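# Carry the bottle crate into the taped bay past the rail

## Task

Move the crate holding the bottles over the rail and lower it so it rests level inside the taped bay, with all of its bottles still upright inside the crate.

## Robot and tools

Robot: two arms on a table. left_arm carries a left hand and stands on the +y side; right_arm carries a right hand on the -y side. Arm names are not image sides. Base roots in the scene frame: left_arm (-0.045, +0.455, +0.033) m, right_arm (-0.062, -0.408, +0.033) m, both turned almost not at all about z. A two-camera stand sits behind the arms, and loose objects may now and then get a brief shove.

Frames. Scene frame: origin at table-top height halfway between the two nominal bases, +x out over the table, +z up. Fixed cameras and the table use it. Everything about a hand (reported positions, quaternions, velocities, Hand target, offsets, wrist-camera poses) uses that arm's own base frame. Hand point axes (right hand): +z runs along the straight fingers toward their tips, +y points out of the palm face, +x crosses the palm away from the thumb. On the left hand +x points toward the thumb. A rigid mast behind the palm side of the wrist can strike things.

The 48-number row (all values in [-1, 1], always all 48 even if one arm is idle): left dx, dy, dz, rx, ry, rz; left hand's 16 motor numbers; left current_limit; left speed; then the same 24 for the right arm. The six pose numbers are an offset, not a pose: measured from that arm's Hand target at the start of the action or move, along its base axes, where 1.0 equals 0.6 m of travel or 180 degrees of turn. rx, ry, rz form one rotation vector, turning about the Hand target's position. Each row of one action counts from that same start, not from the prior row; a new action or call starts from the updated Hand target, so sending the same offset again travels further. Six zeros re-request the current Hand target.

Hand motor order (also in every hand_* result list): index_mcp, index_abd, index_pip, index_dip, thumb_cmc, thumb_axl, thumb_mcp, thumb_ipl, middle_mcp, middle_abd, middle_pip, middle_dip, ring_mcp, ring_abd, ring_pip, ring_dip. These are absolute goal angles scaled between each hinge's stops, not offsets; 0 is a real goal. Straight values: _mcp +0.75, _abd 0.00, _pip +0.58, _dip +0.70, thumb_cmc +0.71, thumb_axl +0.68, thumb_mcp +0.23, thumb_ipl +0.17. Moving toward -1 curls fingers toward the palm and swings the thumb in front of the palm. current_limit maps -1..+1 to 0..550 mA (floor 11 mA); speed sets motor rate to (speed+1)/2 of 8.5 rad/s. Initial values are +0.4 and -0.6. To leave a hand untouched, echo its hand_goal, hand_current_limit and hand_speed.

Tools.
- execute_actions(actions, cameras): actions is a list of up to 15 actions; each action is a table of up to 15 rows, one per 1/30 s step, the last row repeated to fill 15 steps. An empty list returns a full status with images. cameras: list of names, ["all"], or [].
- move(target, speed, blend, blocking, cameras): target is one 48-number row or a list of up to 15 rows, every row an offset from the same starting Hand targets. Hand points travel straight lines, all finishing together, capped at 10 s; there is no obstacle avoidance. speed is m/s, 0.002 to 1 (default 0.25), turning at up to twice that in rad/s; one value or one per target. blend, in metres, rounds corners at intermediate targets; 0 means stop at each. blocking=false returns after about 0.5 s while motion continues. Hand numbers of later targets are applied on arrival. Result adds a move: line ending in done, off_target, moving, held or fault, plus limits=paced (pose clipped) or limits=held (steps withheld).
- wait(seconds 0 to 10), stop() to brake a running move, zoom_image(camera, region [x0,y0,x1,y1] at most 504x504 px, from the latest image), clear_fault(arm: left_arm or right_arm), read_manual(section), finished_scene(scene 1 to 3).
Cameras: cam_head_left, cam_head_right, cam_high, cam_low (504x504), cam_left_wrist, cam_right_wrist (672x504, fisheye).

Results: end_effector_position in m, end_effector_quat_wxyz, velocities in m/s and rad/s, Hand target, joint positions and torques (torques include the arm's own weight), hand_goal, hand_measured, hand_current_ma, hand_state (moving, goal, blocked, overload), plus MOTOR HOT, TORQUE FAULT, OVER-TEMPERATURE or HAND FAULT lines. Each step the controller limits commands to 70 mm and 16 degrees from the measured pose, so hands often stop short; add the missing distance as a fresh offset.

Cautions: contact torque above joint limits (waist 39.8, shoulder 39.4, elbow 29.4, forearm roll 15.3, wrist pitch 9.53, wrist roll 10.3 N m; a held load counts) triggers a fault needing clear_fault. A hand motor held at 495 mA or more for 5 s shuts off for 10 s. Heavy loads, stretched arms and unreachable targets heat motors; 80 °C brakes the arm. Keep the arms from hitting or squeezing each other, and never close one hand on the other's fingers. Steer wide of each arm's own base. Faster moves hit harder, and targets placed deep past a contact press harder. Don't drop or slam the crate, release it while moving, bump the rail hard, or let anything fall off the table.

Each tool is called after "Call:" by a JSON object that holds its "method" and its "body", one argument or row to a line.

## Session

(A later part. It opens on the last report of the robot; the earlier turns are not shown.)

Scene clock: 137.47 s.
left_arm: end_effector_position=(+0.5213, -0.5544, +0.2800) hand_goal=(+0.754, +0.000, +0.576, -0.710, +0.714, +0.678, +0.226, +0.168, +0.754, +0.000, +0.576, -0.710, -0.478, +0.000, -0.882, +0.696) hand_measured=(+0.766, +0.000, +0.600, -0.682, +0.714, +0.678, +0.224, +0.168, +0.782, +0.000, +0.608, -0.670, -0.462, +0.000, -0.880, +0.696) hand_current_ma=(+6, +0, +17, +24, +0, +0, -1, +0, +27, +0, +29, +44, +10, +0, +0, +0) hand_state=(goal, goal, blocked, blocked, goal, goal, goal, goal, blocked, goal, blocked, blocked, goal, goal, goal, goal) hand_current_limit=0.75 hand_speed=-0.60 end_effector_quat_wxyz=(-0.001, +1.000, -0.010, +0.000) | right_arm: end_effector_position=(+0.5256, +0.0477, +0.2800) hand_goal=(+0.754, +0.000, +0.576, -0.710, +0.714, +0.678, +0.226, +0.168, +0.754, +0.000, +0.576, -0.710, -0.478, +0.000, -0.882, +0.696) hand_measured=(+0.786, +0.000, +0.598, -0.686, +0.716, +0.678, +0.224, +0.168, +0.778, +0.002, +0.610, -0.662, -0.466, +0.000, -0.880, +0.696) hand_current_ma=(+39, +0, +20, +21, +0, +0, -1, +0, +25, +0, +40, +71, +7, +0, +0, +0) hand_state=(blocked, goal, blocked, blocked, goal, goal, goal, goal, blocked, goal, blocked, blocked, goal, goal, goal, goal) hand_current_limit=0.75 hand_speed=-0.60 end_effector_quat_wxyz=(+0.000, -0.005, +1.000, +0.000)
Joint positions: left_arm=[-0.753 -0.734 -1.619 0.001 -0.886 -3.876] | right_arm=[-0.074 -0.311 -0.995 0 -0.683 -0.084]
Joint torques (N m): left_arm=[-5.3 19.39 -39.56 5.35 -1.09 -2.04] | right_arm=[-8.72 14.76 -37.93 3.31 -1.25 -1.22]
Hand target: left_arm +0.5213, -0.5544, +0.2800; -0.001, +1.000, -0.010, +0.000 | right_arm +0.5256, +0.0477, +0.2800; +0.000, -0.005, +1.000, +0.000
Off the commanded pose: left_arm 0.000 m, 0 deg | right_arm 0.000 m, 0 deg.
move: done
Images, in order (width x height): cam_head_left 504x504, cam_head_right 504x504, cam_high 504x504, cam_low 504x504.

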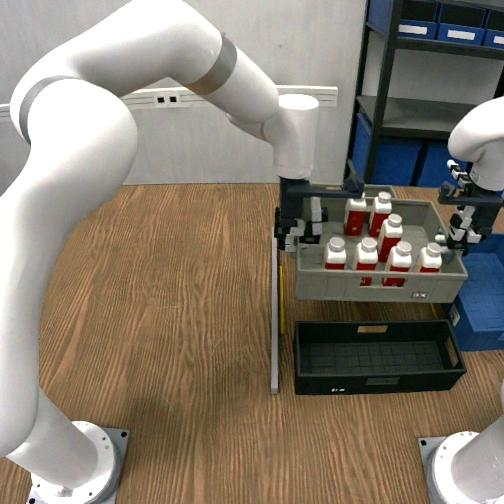

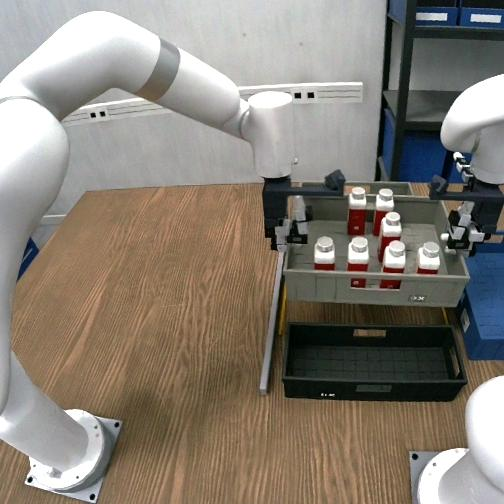

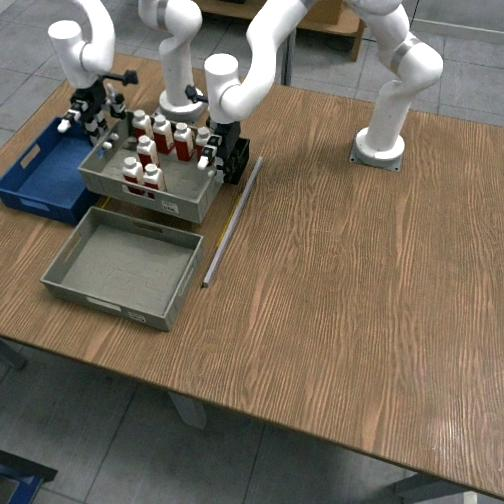

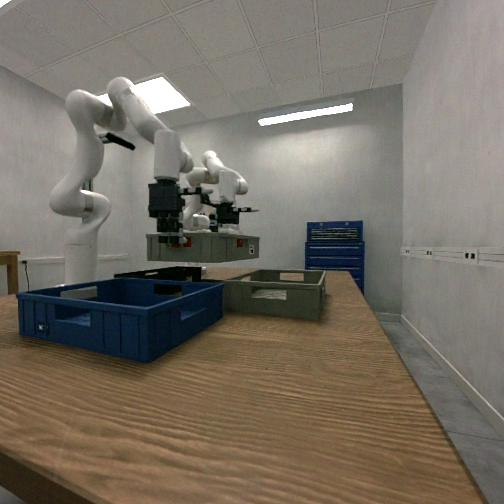

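Call:
{"method": "move", "body": {
  "target": [
    [0,0,-0.05,0,0,0, 0.754,0,0.576,-0.71,0.714,0.678,0.226,0.168,0.754,0,0.576,-0.71,-0.479,0,-0.883,0.696,0.75,-0.6, 0,0,-0.05,0,0,0, 0.754,0,0.576,-0.71,0.714,0.678,0.226,0.168,0.754,0,0.576,-0.71,-0.479,0,-0.883,0.696,0.75,-0.6]
  ],
  "cameras": ["cam_head_left","cam_head_right","cam_high"],
  "speed": 0.05
}}

Call:
{"method": "zoom_image", "body": {
  "camera": "cam_high",
  "region": [60, 120, 240, 260]
}}

Call:
{"method": "zoom_image", "body": {
  "camera": "cam_head_left",
  "region": [260, 180, 500, 400]
}}

Call:
{"method": "zoom_image", "body": {
  "camera": "cam_head_right",
  "region": [260, 180, 500, 400]
}}

Scene clock: 154.07 s.
left_arm: end_effector_position=(+0.5213, -0.5544, +0.2500) hand_goal=(+0.754, +0.000, +0.576, -0.710, +0.714, +0.678, +0.226, +0.168, +0.754, +0.000, +0.576, -0.710, -0.478, +0.000, -0.882, +0.696) hand_measured=(+0.766, +0.000, +0.600, -0.682, +0.714, +0.678, +0.224, +0.168, +0.784, +0.000, +0.608, -0.670, -0.462, +0.000, -0.880, +0.696) hand_current_ma=(+7, +0, +17, +24, +0, +0, -1, +0, +29, +0, +29, +44, +10, +0, +0, +0) hand_state=(goal, goal, blocked, blocked, goal, goal, goal, goal, blocked, goal, blocked, blocked, goal, goal, goal, goal) hand_current_limit=0.75 hand_speed=-0.60 end_effector_quat_wxyz=(-0.001, +1.000, -0.010, +0.000) | right_arm: end_effector_position=(+0.5256, +0.0476, +0.2500) hand_goal=(+0.754, +0.000, +0.576, -0.710, +0.714, +0.678, +0.226, +0.168, +0.754, +0.000, +0.576, -0.710, -0.478, +0.000, -0.882, +0.696) hand_measured=(+0.786, +0.002, +0.598, -0.686, +0.716, +0.678, +0.224, +0.168, +0.778, +0.002, +0.610, -0.662, -0.466, +0.000, -0.880, +0.696) hand_current_ma=(+39, +0, +20, +21, +0, +0, -1, +0, +25, +0, +40, +71, +7, +0, +0, +0) hand_state=(blocked, goal, blocked, blocked, goal, goal, goal, goal, blocked, goal, blocked, blocked, goal, goal, goal, goal) hand_current_limit=0.75 hand_speed=-0.60 end_effector_quat_wxyz=(+0.000, -0.005, +1.000, +0.000)
Joint positions: left_arm=[-0.753 -0.764 -1.597 0.001 -0.834 -3.876] | right_arm=[-0.075 -0.355 -0.974 0.001 -0.619 -0.084]
Joint torques (N m): left_arm=[-5.14 19.82 -9.92 5.57 1.83 -2.13] | right_arm=[-9.55 15.3 -13.13 3 2.32 -1.37]
Hand target: left_arm +0.5213, -0.5544, +0.2500; -0.001, +1.000, -0.010, +0.000 | right_arm +0.5256, +0.0477, +0.2500; +0.000, -0.005, +1.000, +0.000
Off the commanded pose: left_arm 0.000 m, 0 deg | right_arm 0.000 m, 0 deg.
move: done
Images, in order (width x height): cam_head_left 504x504, cam_head_right 504x504, cam_high 504x504.

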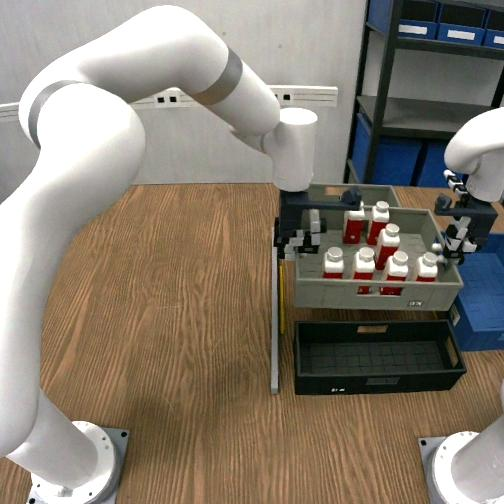

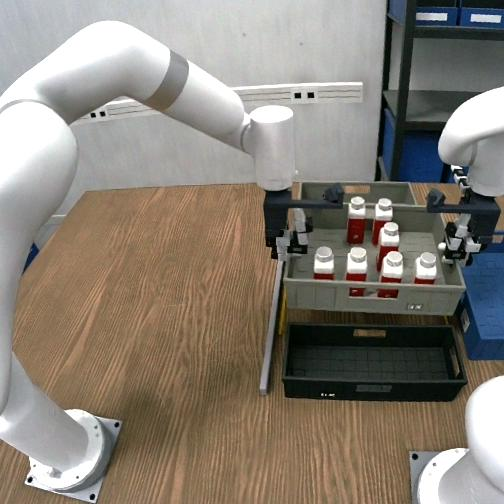

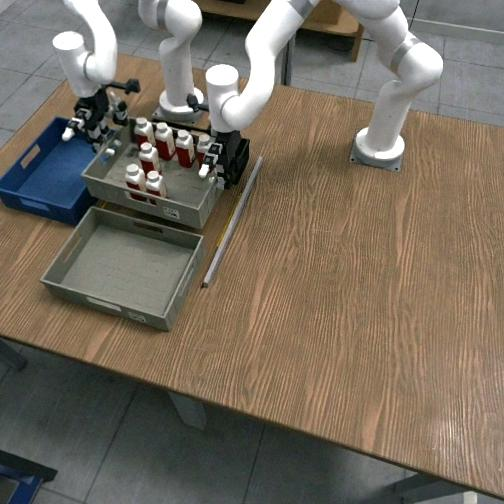

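Scaled by 2.800 from the camera's 504x504 image, which has a finer 720x720 frame.

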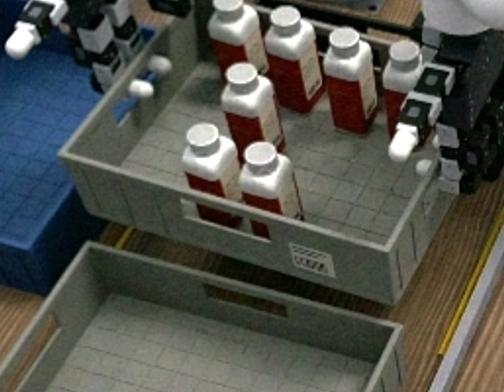

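Scaled by 2.100 from the camera's 504x504 image, which has a finer 720x720 frame.

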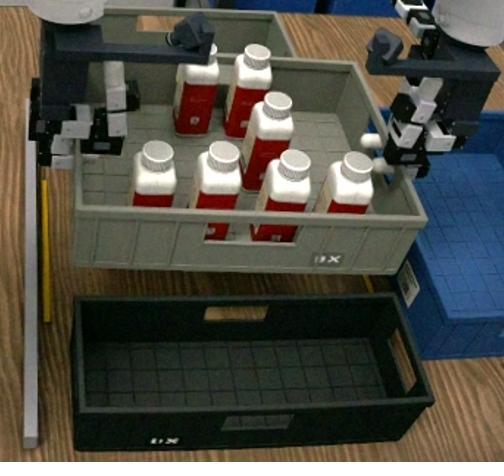

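Scaled by 2.100 from the camera's 504x504 image, which has a finer 720x720 frame.

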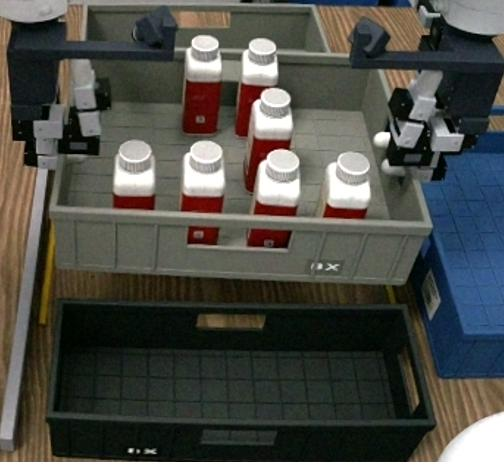

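Call:
{"method": "move", "body": {
  "target": [
    [-0.0043,0,0,0,0,0.01, 0.754,0,0.576,-0.71,0.714,0.678,0.226,0.168,0.754,0,0.576,-0.71,-0.479,0,-0.883,0.696,0.75,-0.6, 0.01,0,0,0,0,0.01, 0.754,0,0.576,-0.71,0.714,0.678,0.226,0.168,0.754,0,0.576,-0.71,-0.479,0,-0.883,0.696,0.75,-0.6],
    [-0.0043,0,-0.158,0,0,0.01, 0.754,0,0.576,-0.71,0.714,0.678,0.226,0.168,0.754,0,0.576,-0.71,-0.479,0,-0.883,0.696,0.75,-0.6, 0.01,0,-0.158,0,0,0.01, 0.754,0,0.576,-0.71,0.714,0.678,0.226,0.168,0.754,0,0.576,-0.71,-0.479,0,-0.883,0.696,0.75,-0.6]
  ],
  "cameras": ["cam_head_left","cam_head_right","cam_high"],
  "speed": 0.04
}}

Call:
{"method": "zoom_image", "body": {
  "camera": "cam_high",
  "region": [60, 120, 240, 260]
}}

Call:
{"method": "zoom_image", "body": {
  "camera": "cam_head_left",
  "region": [260, 180, 500, 400]
}}

Call:
{"method": "zoom_image", "body": {
  "camera": "cam_head_right",
  "region": [260, 180, 500, 400]
}}

Scene clock: 171.57 s.
left_arm: end_effector_position=(+0.5187, -0.5544, +0.1552) hand_goal=(+0.754, +0.000, +0.576, -0.710, +0.714, +0.678, +0.226, +0.168, +0.754, +0.000, +0.576, -0.710, -0.478, +0.000, -0.882, +0.696) hand_measured=(+0.762, +0.000, +0.600, -0.680, +0.714, +0.678, +0.224, +0.168, +0.786, +0.000, +0.608, -0.670, -0.462, +0.000, -0.880, +0.696) hand_current_ma=(+3, +0, +17, +25, +0, +0, -1, +0, +33, +0, +29, +44, +10, +0, +0, +0) hand_state=(goal, goal, blocked, blocked, goal, goal, goal, goal, blocked, goal, blocked, blocked, goal, goal, goal, goal) hand_current_limit=0.75 hand_speed=-0.60 end_effector_quat_wxyz=(-0.001, +1.000, +0.006, +0.000) | right_arm: end_effector_position=(+0.5316, +0.0477, +0.1552) hand_goal=(+0.754, +0.000, +0.576, -0.710, +0.714, +0.678, +0.226, +0.168, +0.754, +0.000, +0.576, -0.710, -0.478, +0.000, -0.882, +0.696) hand_measured=(+0.788, +0.002, +0.598, -0.690, +0.716, +0.678, +0.224, +0.168, +0.776, +0.004, +0.610, -0.660, -0.466, +0.000, -0.880, +0.696) hand_current_ma=(+43, +0, +20, +18, +0, +0, -1, +0, +20, +1, +40, +75, +7, +0, +0, +0) hand_state=(blocked, goal, blocked, blocked, goal, goal, goal, goal, blocked, goal, blocked, blocked, goal, goal, goal, goal) hand_current_limit=0.75 hand_speed=-0.60 end_effector_quat_wxyz=(+0.000, -0.020, +1.000, +0.000)
Joint positions: left_arm=[-0.759 -0.874 -1.55 0.002 -0.676 -3.914] | right_arm=[-0.075 -0.536 -0.968 0.001 -0.431 -0.116]
Joint torques (N m): left_arm=[-0.46 19.43 -12.34 5.93 1.7 -2.18] | right_arm=[-4.52 17.13 -12.81 2.53 2.31 -1.36]
Hand target: left_arm +0.5188, -0.5544, +0.1552; -0.001, +1.000, +0.006, +0.000 | right_arm +0.5316, +0.0477, +0.1552; +0.000, -0.020, +1.000, +0.000
Off the commanded pose: left_arm 0.000 m, 0 deg | right_arm 0.000 m, 0 deg.
move: done
Images, in order (width x height): cam_head_left 504x504, cam_head_right 504x504, cam_high 504x504.

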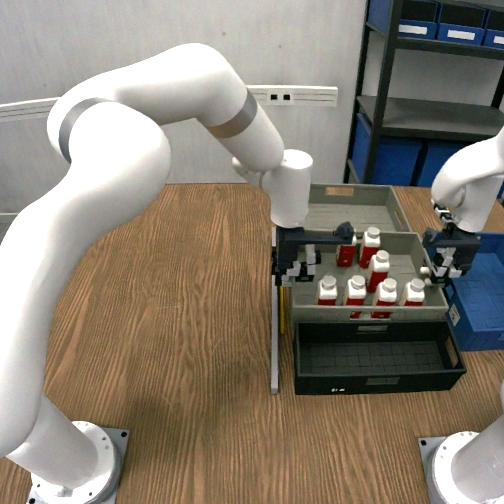

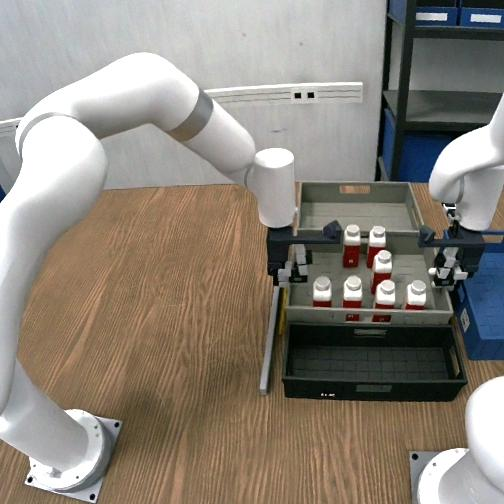

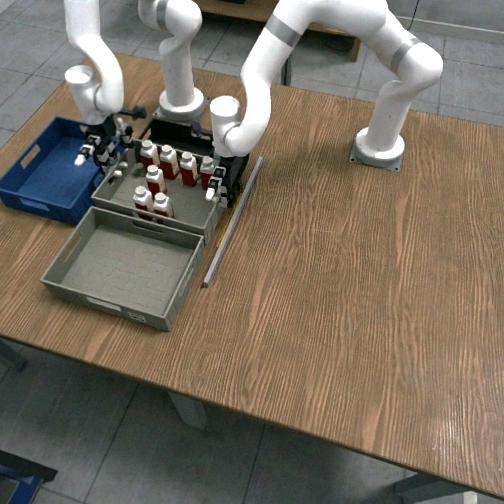

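Scaled by 2.800 from the camera's 504x504 image, which has a finer 720x720 frame.

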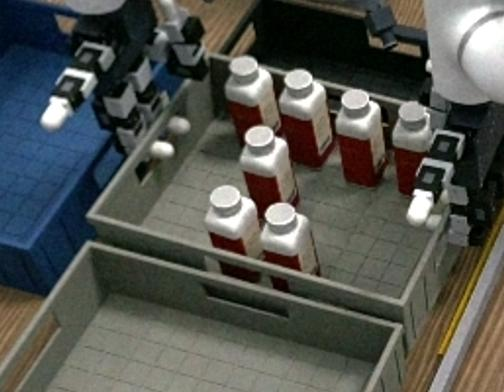

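Scaled by 2.100 from the camera's 504x504 image, which has a finer 720x720 frame.

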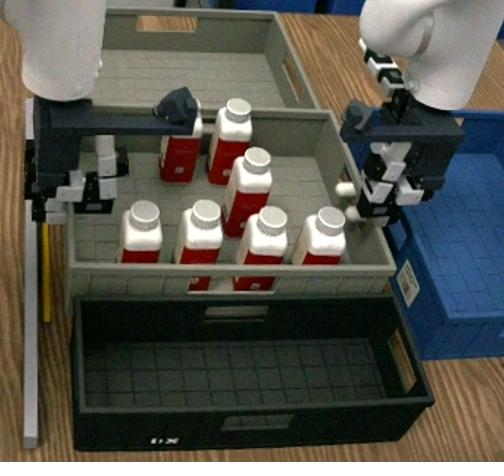

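Scaled by 2.100 from the camera's 504x504 image, which has a finer 720x720 frame.

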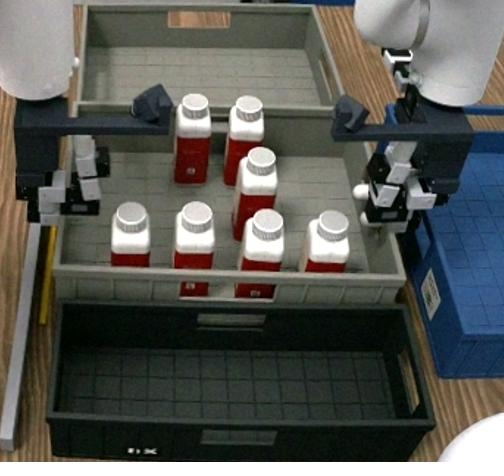

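Call:
{"method": "move", "body": {
  "target": [
    [-0.0098,0.005,0,0,0,0.0022, 0.754,0,0.576,-0.71,0.714,0.678,0.226,0.168,0.754,0,0.576,-0.71,-0.479,0,-0.883,0.696,0.75,-0.6, -0.0068,0.005,0,0,0,0.0022, 0.754,0,0.576,-0.71,0.714,0.678,0.226,0.168,0.754,0,0.576,-0.71,-0.479,0,-0.883,0.696,0.75,-0.6],
    [-0.0098,0.005,-0.047,0,0,0.0022, 0.754,0,0.576,-0.71,0.714,0.678,0.226,0.168,0.754,0,0.576,-0.71,-0.479,0,-0.883,0.696,0.75,-0.6, -0.0068,0.005,-0.047,0,0,0.0022, 0.754,0,0.576,-0.71,0.714,0.678,0.226,0.168,0.754,0,0.576,-0.71,-0.479,0,-0.883,0.696,0.75,-0.6]
  ],
  "cameras": ["cam_head_left","cam_high"],
  "speed": 0.03
}}

Call:
{"method": "zoom_image", "body": {
  "camera": "cam_high",
  "region": [60, 120, 240, 260]
}}

Call:
{"method": "zoom_image", "body": {
  "camera": "cam_head_left",
  "region": [260, 180, 500, 400]
}}

Scene clock: 183.37 s.
left_arm: end_effector_position=(+0.5128, -0.5514, +0.1270) hand_goal=(+0.754, +0.000, +0.576, -0.710, +0.714, +0.678, +0.226, +0.168, +0.754, +0.000, +0.576, -0.710, -0.478, +0.000, -0.882, +0.696) hand_measured=(+0.762, +0.000, +0.600, -0.680, +0.714, +0.678, +0.224, +0.168, +0.786, +0.000, +0.608, -0.670, -0.462, +0.000, -0.880, +0.696) hand_current_ma=(+3, +0, +17, +26, +0, +0, -1, +0, +32, +0, +29, +44, +10, +0, +0, +0) hand_state=(goal, goal, blocked, blocked, goal, goal, goal, goal, blocked, goal, blocked, blocked, goal, goal, goal, goal) hand_current_limit=0.75 hand_speed=-0.60 end_effector_quat_wxyz=(-0.001, +1.000, +0.009, +0.000) | right_arm: end_effector_position=(+0.5275, +0.0507, +0.1270) hand_goal=(+0.754, +0.000, +0.576, -0.710, +0.714, +0.678, +0.226, +0.168, +0.754, +0.000, +0.576, -0.710, -0.478, +0.000, -0.882, +0.696) hand_measured=(+0.788, +0.002, +0.598, -0.690, +0.716, +0.678, +0.224, +0.168, +0.774, +0.004, +0.610, -0.660, -0.466, +0.000, -0.880, +0.696) hand_current_ma=(+43, +0, +20, +17, +0, +0, -1, +0, +19, +1, +40, +77, +7, +0, +0, +0) hand_state=(blocked, goal, blocked, blocked, goal, goal, goal, goal, blocked, goal, blocked, blocked, goal, goal, goal, goal) hand_current_limit=0.75 hand_speed=-0.60 end_effector_quat_wxyz=(+0.000, -0.024, +1.000, +0.000)
Joint positions: left_arm=[-0.763 -0.901 -1.523 0.002 -0.622 -3.925] | right_arm=[-0.069 -0.585 -0.957 0.001 -0.371 -0.118]
Joint torques (N m): left_arm=[-5.2 19.68 -37.34 5.21 1.78 -2.04] | right_arm=[6.09 18.85 -31.66 2.35 2.38 -1.48]
Hand target: left_arm +0.5129, -0.5514, +0.1270; -0.001, +1.000, +0.009, +0.000 | right_arm +0.5276, +0.0507, +0.1270; +0.000, -0.024, +1.000, +0.000
Off the commanded pose: left_arm 0.000 m, 0 deg | right_arm 0.000 m, 0 deg.
move: done
Images, in order (width x height): cam_head_left 504x504, cam_high 504x504.

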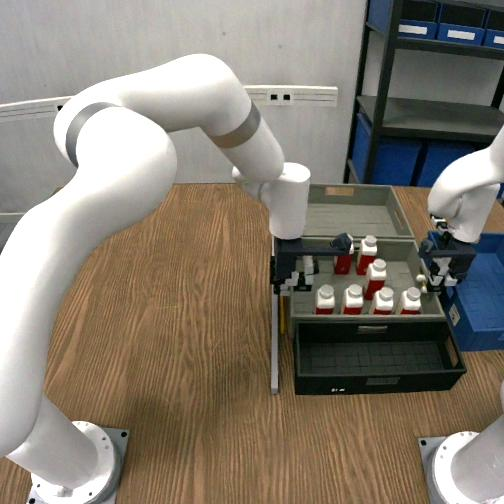

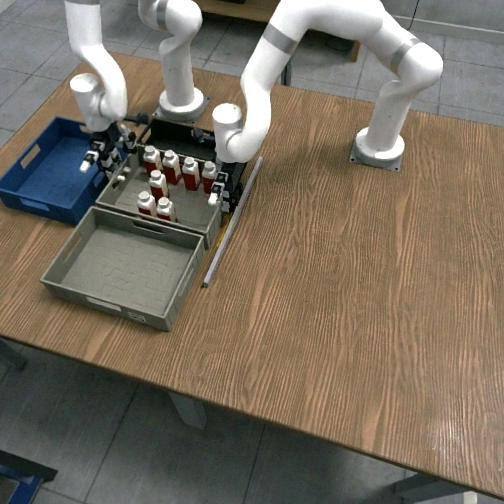

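Scaled by 2.800 from the camera's 504x504 image, which has a finer 720x720 frame.

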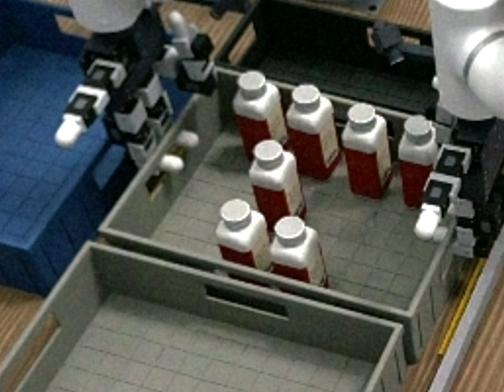

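Scaled by 2.100 from the camera's 504x504 image, which has a finer 720x720 frame.

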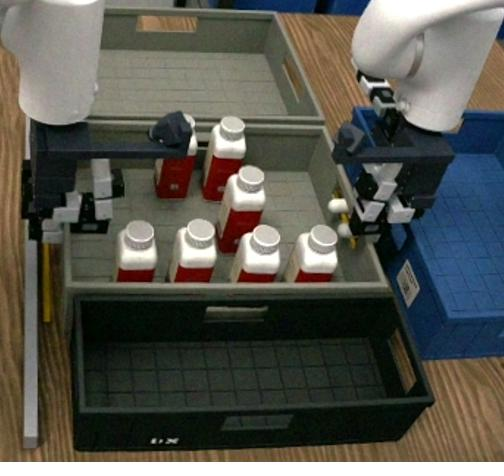

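Call:
{"method": "move", "body": {
  "target": [
    [0,0,-0.0217,0,0,0, 0.754,0,0.576,-0.65,0.714,0.678,0.226,0.168,0.754,0,0.576,-0.65,-0.479,0,-0.883,0.696,0.75,-0.6, 0,0,-0.0217,0,0,0, 0.754,0,0.576,-0.65,0.714,0.678,0.226,0.168,0.754,0,0.576,-0.65,-0.479,0,-0.883,0.696,0.75,-0.6]
  ],
  "cameras": ["cam_head_left","cam_head_right","cam_high","cam_right_wrist"],
  "speed": 0.02
}}

Call:
{"method": "zoom_image", "body": {
  "camera": "cam_head_left",
  "region": [260, 180, 500, 400]
}}

Call:
{"method": "zoom_image", "body": {
  "camera": "cam_head_right",
  "region": [260, 180, 500, 400]
}}

Scene clock: 188.37 s.
left_arm: end_effector_position=(+0.5129, -0.5515, +0.1143) hand_goal=(+0.754, +0.000, +0.576, -0.650, +0.714, +0.678, +0.226, +0.168, +0.754, +0.000, +0.576, -0.650, -0.478, +0.000, -0.882, +0.696) hand_measured=(+0.756, +0.000, +0.578, -0.646, +0.714, +0.678, +0.224, +0.168, +0.756, +0.000, +0.578, -0.646, -0.462, +0.000, -0.880, +0.696) hand_current_ma=(+0, +0, +0, +1, +0, +0, -1, +0, +0, +0, +0, +1, +10, +0, +0, +0) hand_state=(goal, goal, goal, goal, goal, goal, goal, goal, goal, goal, goal, goal, goal, goal, goal, goal) hand_current_limit=0.75 hand_speed=-0.60 end_effector_quat_wxyz=(+0.000, +1.000, +0.009, +0.000) | right_arm: end_effector_position=(+0.5276, +0.0507, +0.1140) hand_goal=(+0.754, +0.000, +0.576, -0.650, +0.714, +0.678, +0.226, +0.168, +0.754, +0.000, +0.576, -0.650, -0.478, +0.000, -0.882, +0.696) hand_measured=(+0.756, +0.002, +0.578, -0.646, +0.716, +0.678, +0.224, +0.168, +0.756, +0.000, +0.578, -0.646, -0.466, +0.000, -0.880, +0.696) hand_current_ma=(+0, +0, +1, +1, +0, +0, -1, +0, +0, +0, +1, +1, +7, +0, +0, +0) hand_state=(goal, goal, goal, goal, goal, goal, goal, goal, goal, goal, goal, goal, goal, goal, goal, goal) hand_current_limit=0.75 hand_speed=-0.60 end_effector_quat_wxyz=(+0.000, -0.024, +1.000, +0.000)
Joint positions: left_arm=[-0.763 -0.921 -1.525 0.002 -0.604 -3.925] | right_arm=[-0.069 -0.611 -0.959 0.001 -0.347 -0.118]
Joint torques (N m): left_arm=[-3.69 13.07 -30.1 5.28 1.33 -2.03] | right_arm=[6.75 12.79 -26.04 1.99 2.61 -1.21]
Hand target: left_arm +0.5129, -0.5514, +0.1140; -0.001, +1.000, +0.009, +0.000 | right_arm +0.5276, +0.0507, +0.1139; +0.000, -0.024, +1.000, +0.000
Off the commanded pose: left_arm 0.000 m, 0 deg | right_arm 0.000 m, 0 deg.
move: done
Images, in order (width x height): cam_head_left 504x504, cam_head_right 504x504, cam_high 504x504, cam_right_wrist 672x504.

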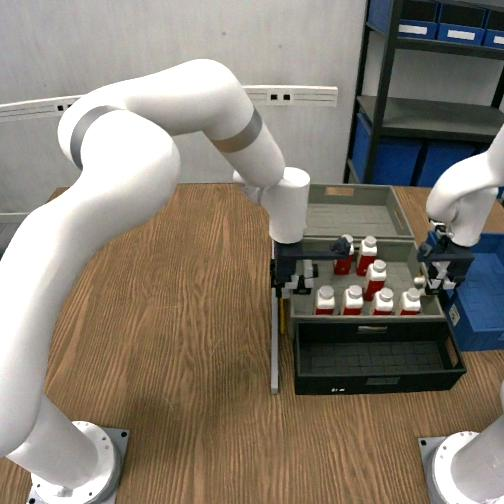

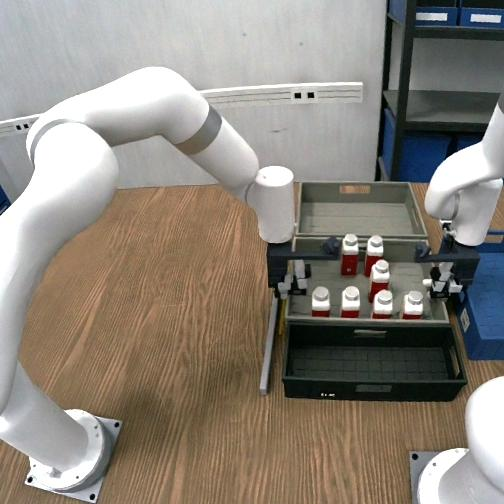

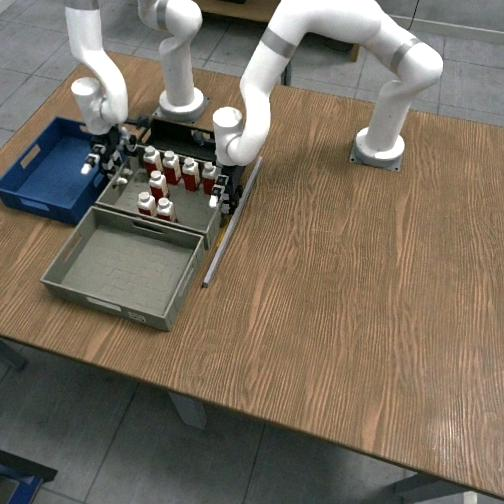

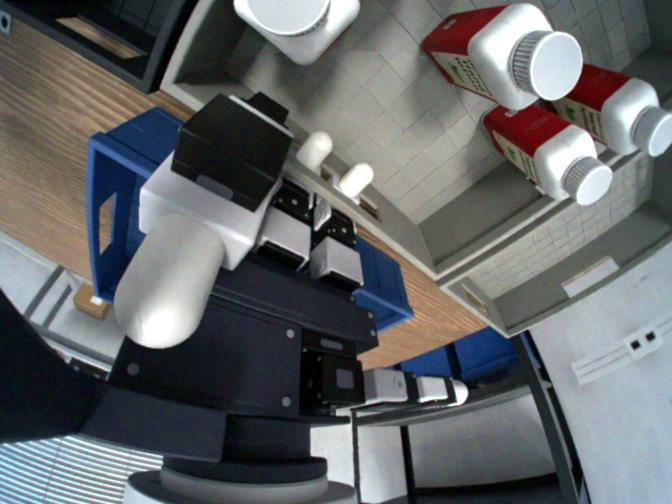

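Scaled by 2.100 from the camera's 504x504 image, which has a finer 720x720 frame.

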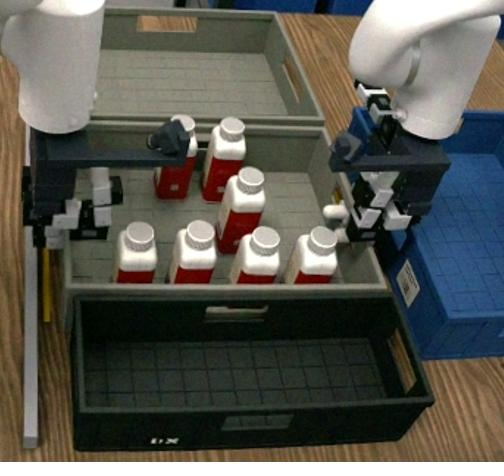

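Scaled by 2.100 from the camera's 504x504 image, which has a finer 720x720 frame.

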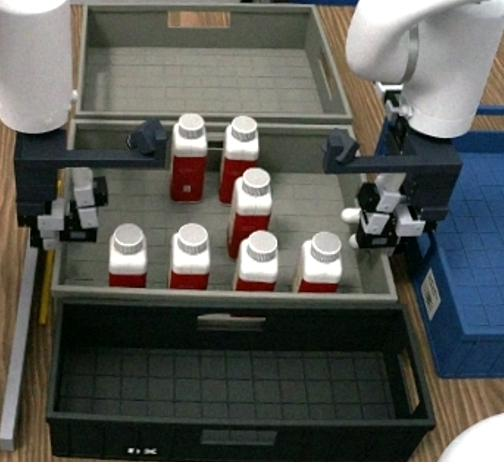

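Call:
{"method": "move", "body": {
  "target": [
    [0,0.075,0,0,0,0, 0.754,0,0.576,-0.65,0.714,0.678,0.226,0.168,0.754,0,0.576,-0.65,-0.479,0,-0.883,0.696,0.75,-0.6, 0,-0.0833,0.002,0,0,0, 0.754,0,0.576,-0.65,0.714,0.678,0.226,0.168,0.754,0,0.576,-0.65,-0.479,0,-0.883,0.696,0.75,-0.6]
  ],
  "cameras": ["cam_head_left","cam_head_right","cam_high","cam_right_wrist","cam_left_wrist"],
  "speed": 0.03
}}

Call:
{"method": "zoom_image", "body": {
  "camera": "cam_right_wrist",
  "region": [200, 60, 440, 270]
}}

Call:
{"method": "zoom_image", "body": {
  "camera": "cam_left_wrist",
  "region": [200, 60, 440, 270]
}}

Scene clock: 196.67 s.
left_arm: end_effector_position=(+0.5128, -0.5064, +0.1137) hand_goal=(+0.754, +0.000, +0.576, -0.650, +0.714, +0.678, +0.226, +0.168, +0.754, +0.000, +0.576, -0.650, -0.478, +0.000, -0.882, +0.696) hand_measured=(+0.756, +0.000, +0.578, -0.646, +0.714, +0.678, +0.224, +0.168, +0.750, +0.004, +0.574, -0.648, -0.462, +0.000, -0.880, +0.696) hand_current_ma=(+0, +0, +0, +1, +0, +0, -1, +0, -1, +0, +0, +0, +10, +0, +0, +0) hand_state=(goal, goal, goal, goal, goal, goal, goal, goal, goal, goal, goal, goal, goal, goal, goal, goal) hand_current_limit=0.75 hand_speed=-0.60 end_effector_quat_wxyz=(-0.001, +1.000, +0.009, +0.000) | right_arm: end_effector_position=(+0.5276, +0.0007, +0.1151) hand_goal=(+0.754, +0.000, +0.576, -0.650, +0.714, +0.678, +0.226, +0.168, +0.754, +0.000, +0.576, -0.650, -0.478, +0.000, -0.882, +0.696) hand_measured=(+0.750, +0.002, +0.578, -0.646, +0.716, +0.678, +0.224, +0.168, +0.736, +0.000, +0.578, -0.646, -0.466, +0.000, -0.880, +0.696) hand_current_ma=(-2, +0, +1, +1, +0, +0, -1, +0, -15, +0, +1, +1, +7, +0, +0, +0) hand_state=(goal, goal, goal, goal, goal, goal, goal, goal, goal, goal, goal, goal, goal, goal, goal, goal) hand_current_limit=0.75 hand_speed=-0.60 end_effector_quat_wxyz=(+0.000, -0.024, +1.000, +0.000)
Joint positions: left_arm=[-0.713 -0.859 -1.408 0.002 -0.55 -3.874] | right_arm=[-0.166 -0.619 -0.976 0.001 -0.357 -0.215]
Joint torques (N m): left_arm=[5.83 80.21 -5.05 2.49 1.35 1.73] | right_arm=[-12.09 14.18 -26.09 1.67 -1.34 -1.2]
Hand target: left_arm +0.5129, -0.5064, +0.1140; -0.001, +1.000, +0.009, +0.000 | right_arm +0.5276, +0.0007, +0.1151; +0.000, -0.024, +1.000, +0.000
Off the commanded pose: left_arm 0.000 m, 0 deg | right_arm 0.000 m, 0 deg.
move: done
Images, in order (width x height): cam_head_left 504x504, cam_head_right 504x504, cam_high 504x504, cam_left_wrist 672x504, cam_right_wrist 672x504.

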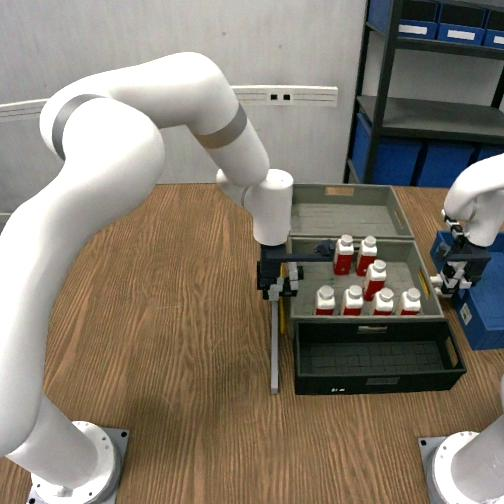

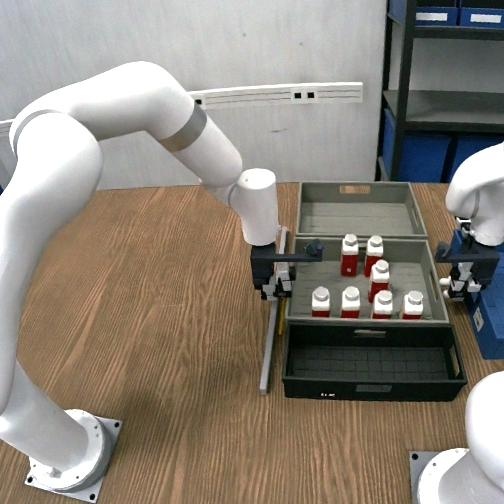

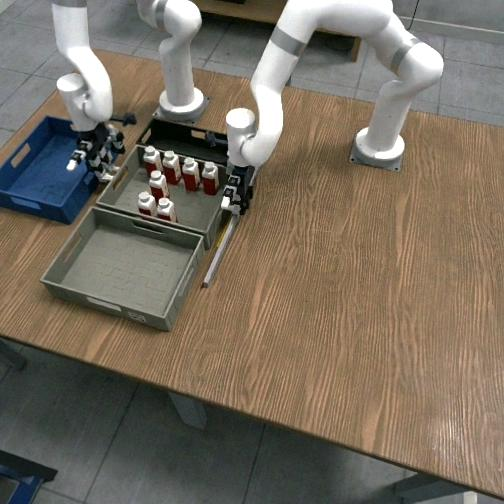

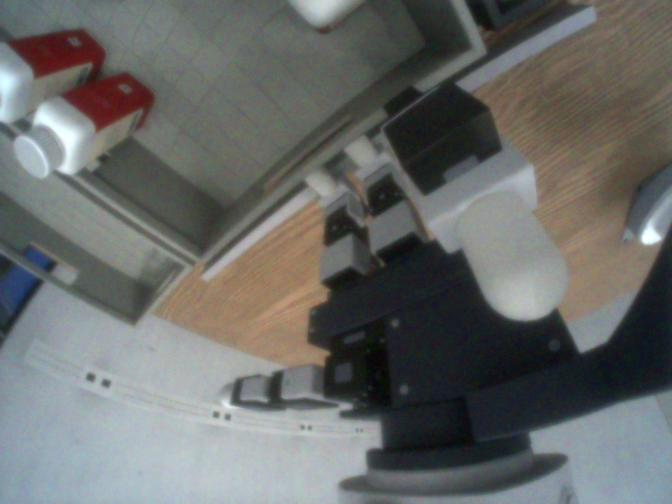

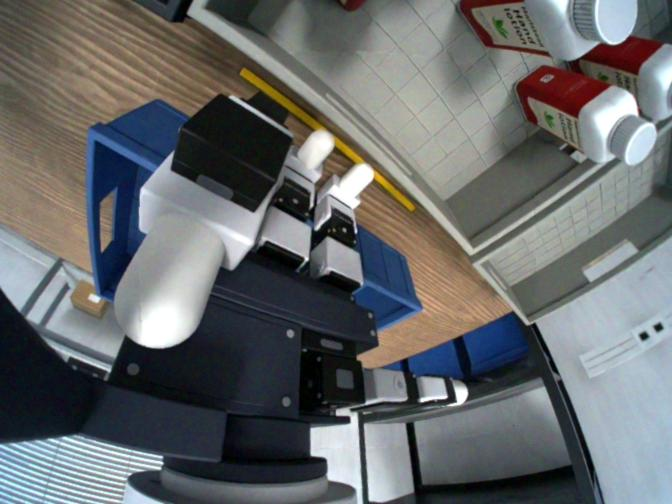

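Scaled by 2.100 from the camera's 672x504 image, which has a finer 960x720 frame.

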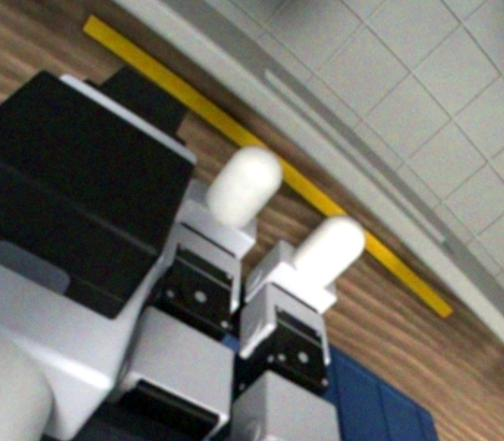

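Scaled by 2.100 from the camera's 672x504 image, which has a finer 960x720 frame.

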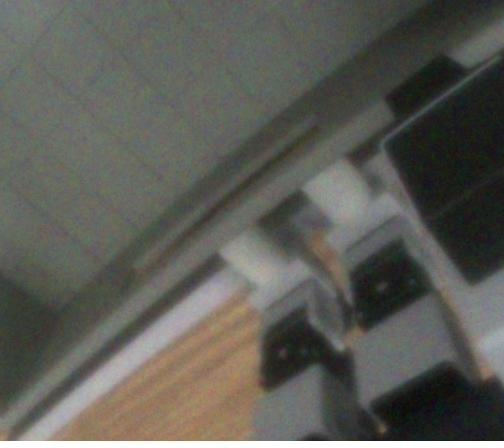

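Call:
{"method": "move", "body": {
  "target": [0,0.01,0.25,0,0,0,0.754,0,0.576,-0.65,0.714,0.678,0.226,0.168,0.754,0,0.576,-0.65,-0.479,0,-0.883,0.696,0.75,-0.6,0,-0.01,0.25,0,0,0,0.754,0,0.576,-0.65,0.714,0.678,0.226,0.168,0.754,0,0.576,-0.65,-0.479,0,-0.883,0.696,0.75,-0.6],
  "speed": 0.12,
  "cameras": ["cam_head_left","cam_head_right","cam_high"]
}}

Scene clock: 204.87 s.
left_arm: end_effector_position=(+0.5129, -0.5004, +0.2638) hand_goal=(+0.754, +0.000, +0.576, -0.650, +0.714, +0.678, +0.226, +0.168, +0.754, +0.000, +0.576, -0.650, -0.478, +0.000, -0.882, +0.696) hand_measured=(+0.754, +0.000, +0.578, -0.646, +0.714, +0.678, +0.224, +0.168, +0.756, +0.002, +0.580, -0.646, -0.462, +0.000, -0.880, +0.696) hand_current_ma=(+0, +0, +0, +1, +0, +0, -1, +0, +0, +0, +0, +1, +10, +0, +0, +0) hand_state=(goal, goal, goal, goal, goal, goal, goal, goal, goal, goal, goal, goal, goal, goal, goal, goal) hand_current_limit=0.75 hand_speed=-0.60 end_effector_quat_wxyz=(-0.001, +1.000, +0.009, +0.000) | right_arm: end_effector_position=(+0.5276, -0.0053, +0.2651) hand_goal=(+0.754, +0.000, +0.576, -0.650, +0.714, +0.678, +0.226, +0.168, +0.754, +0.000, +0.576, -0.650, -0.478, +0.000, -0.882, +0.696) hand_measured=(+0.750, +0.002, +0.578, -0.646, +0.716, +0.678, +0.224, +0.168, +0.750, +0.000, +0.578, -0.646, -0.466, +0.000, -0.880, +0.696) hand_current_ma=(-2, +0, +1, +1, +0, +0, -1, +0, -2, +0, +1, +1, +7, +0, +0, +0) hand_state=(goal, goal, goal, goal, goal, goal, goal, goal, goal, goal, goal, goal, goal, goal, goal, goal) hand_current_limit=0.75 hand_speed=-0.60 end_effector_quat_wxyz=(+0.000, -0.024, +1.000, +0.000)
Joint positions: left_arm=[-0.706 -0.641 -1.433 0.002 -0.792 -3.867] | right_arm=[-0.178 -0.359 -1.02 0.001 -0.66 -0.226]
Joint torques (N m): left_arm=[7.4 75.72 -32.74 -2.33 -1.24 1.76] | right_arm=[-10.08 69.41 -31.09 -2.15 -2.14 -1.24]
Hand target: left_arm +0.5129, -0.5004, +0.2640; -0.001, +1.000, +0.009, +0.000 | right_arm +0.5276, -0.0053, +0.2651; +0.000, -0.024, +1.000, +0.000
Off the commanded pose: left_arm 0.000 m, 0 deg | right_arm 0.000 m, 0 deg.
move: done
Images, in order (width x height): cam_head_left 504x504, cam_head_right 504x504, cam_high 504x504.

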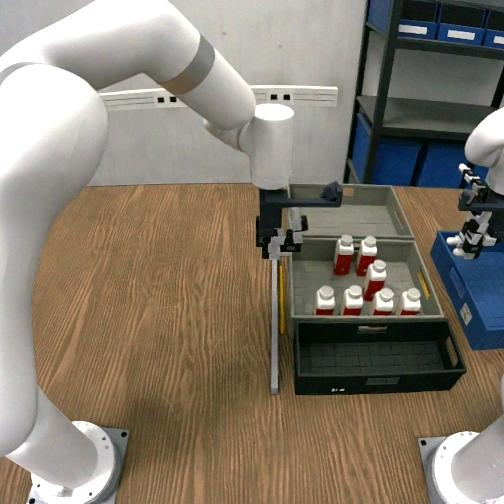

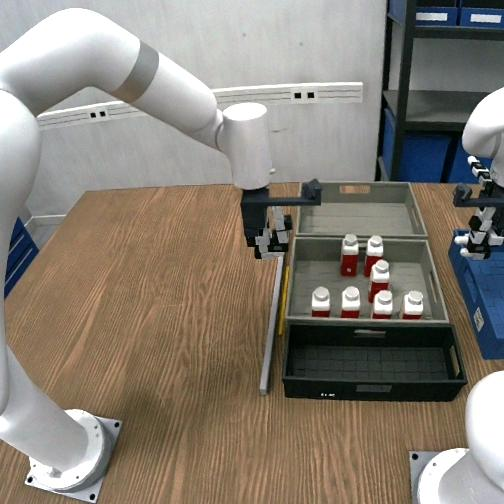

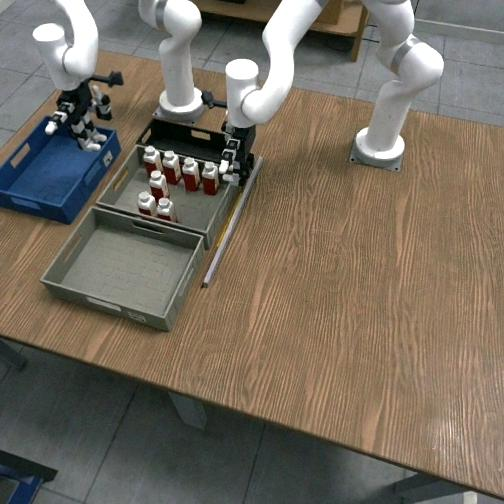

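Call:
{"method": "zoom_image", "body": {
  "camera": "cam_head_left",
  "region": [250, 170, 490, 400]
}}

Call:
{"method": "zoom_image", "body": {
  "camera": "cam_head_right",
  "region": [250, 170, 490, 400]
}}

Call:
{"method": "zoom_image", "body": {
  "camera": "cam_high",
  "region": [40, 100, 280, 330]
}}

Scaled by 2.100 from the camera's 504x504 image, which has a finer 720x720 frame.

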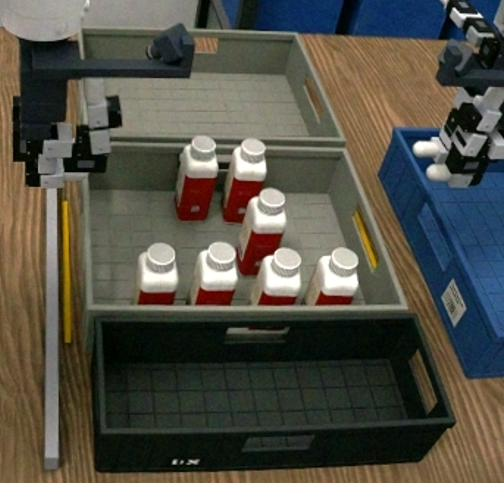

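Scaled by 2.100 from the camera's 504x504 image, which has a finer 720x720 frame.

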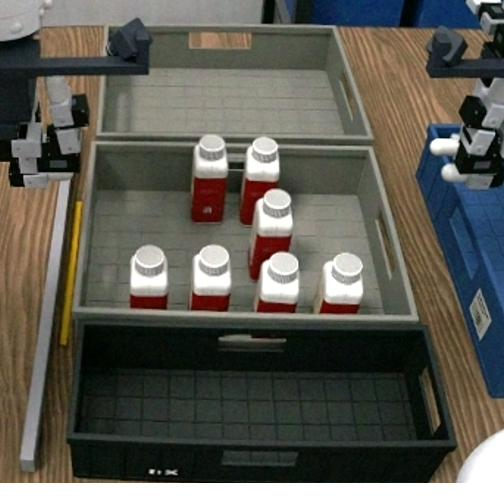

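Scaled by 2.100 from the camera's 504x504 image, which has a finer 720x720 frame.

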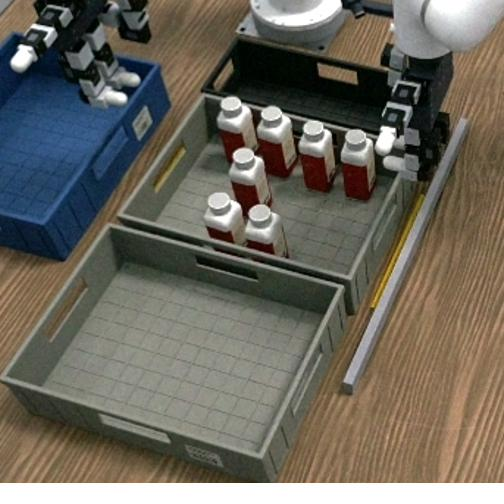

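Call:
{"method": "finished_scene", "body": {
  "scene": 3
}}

The scene is finished: the task was done.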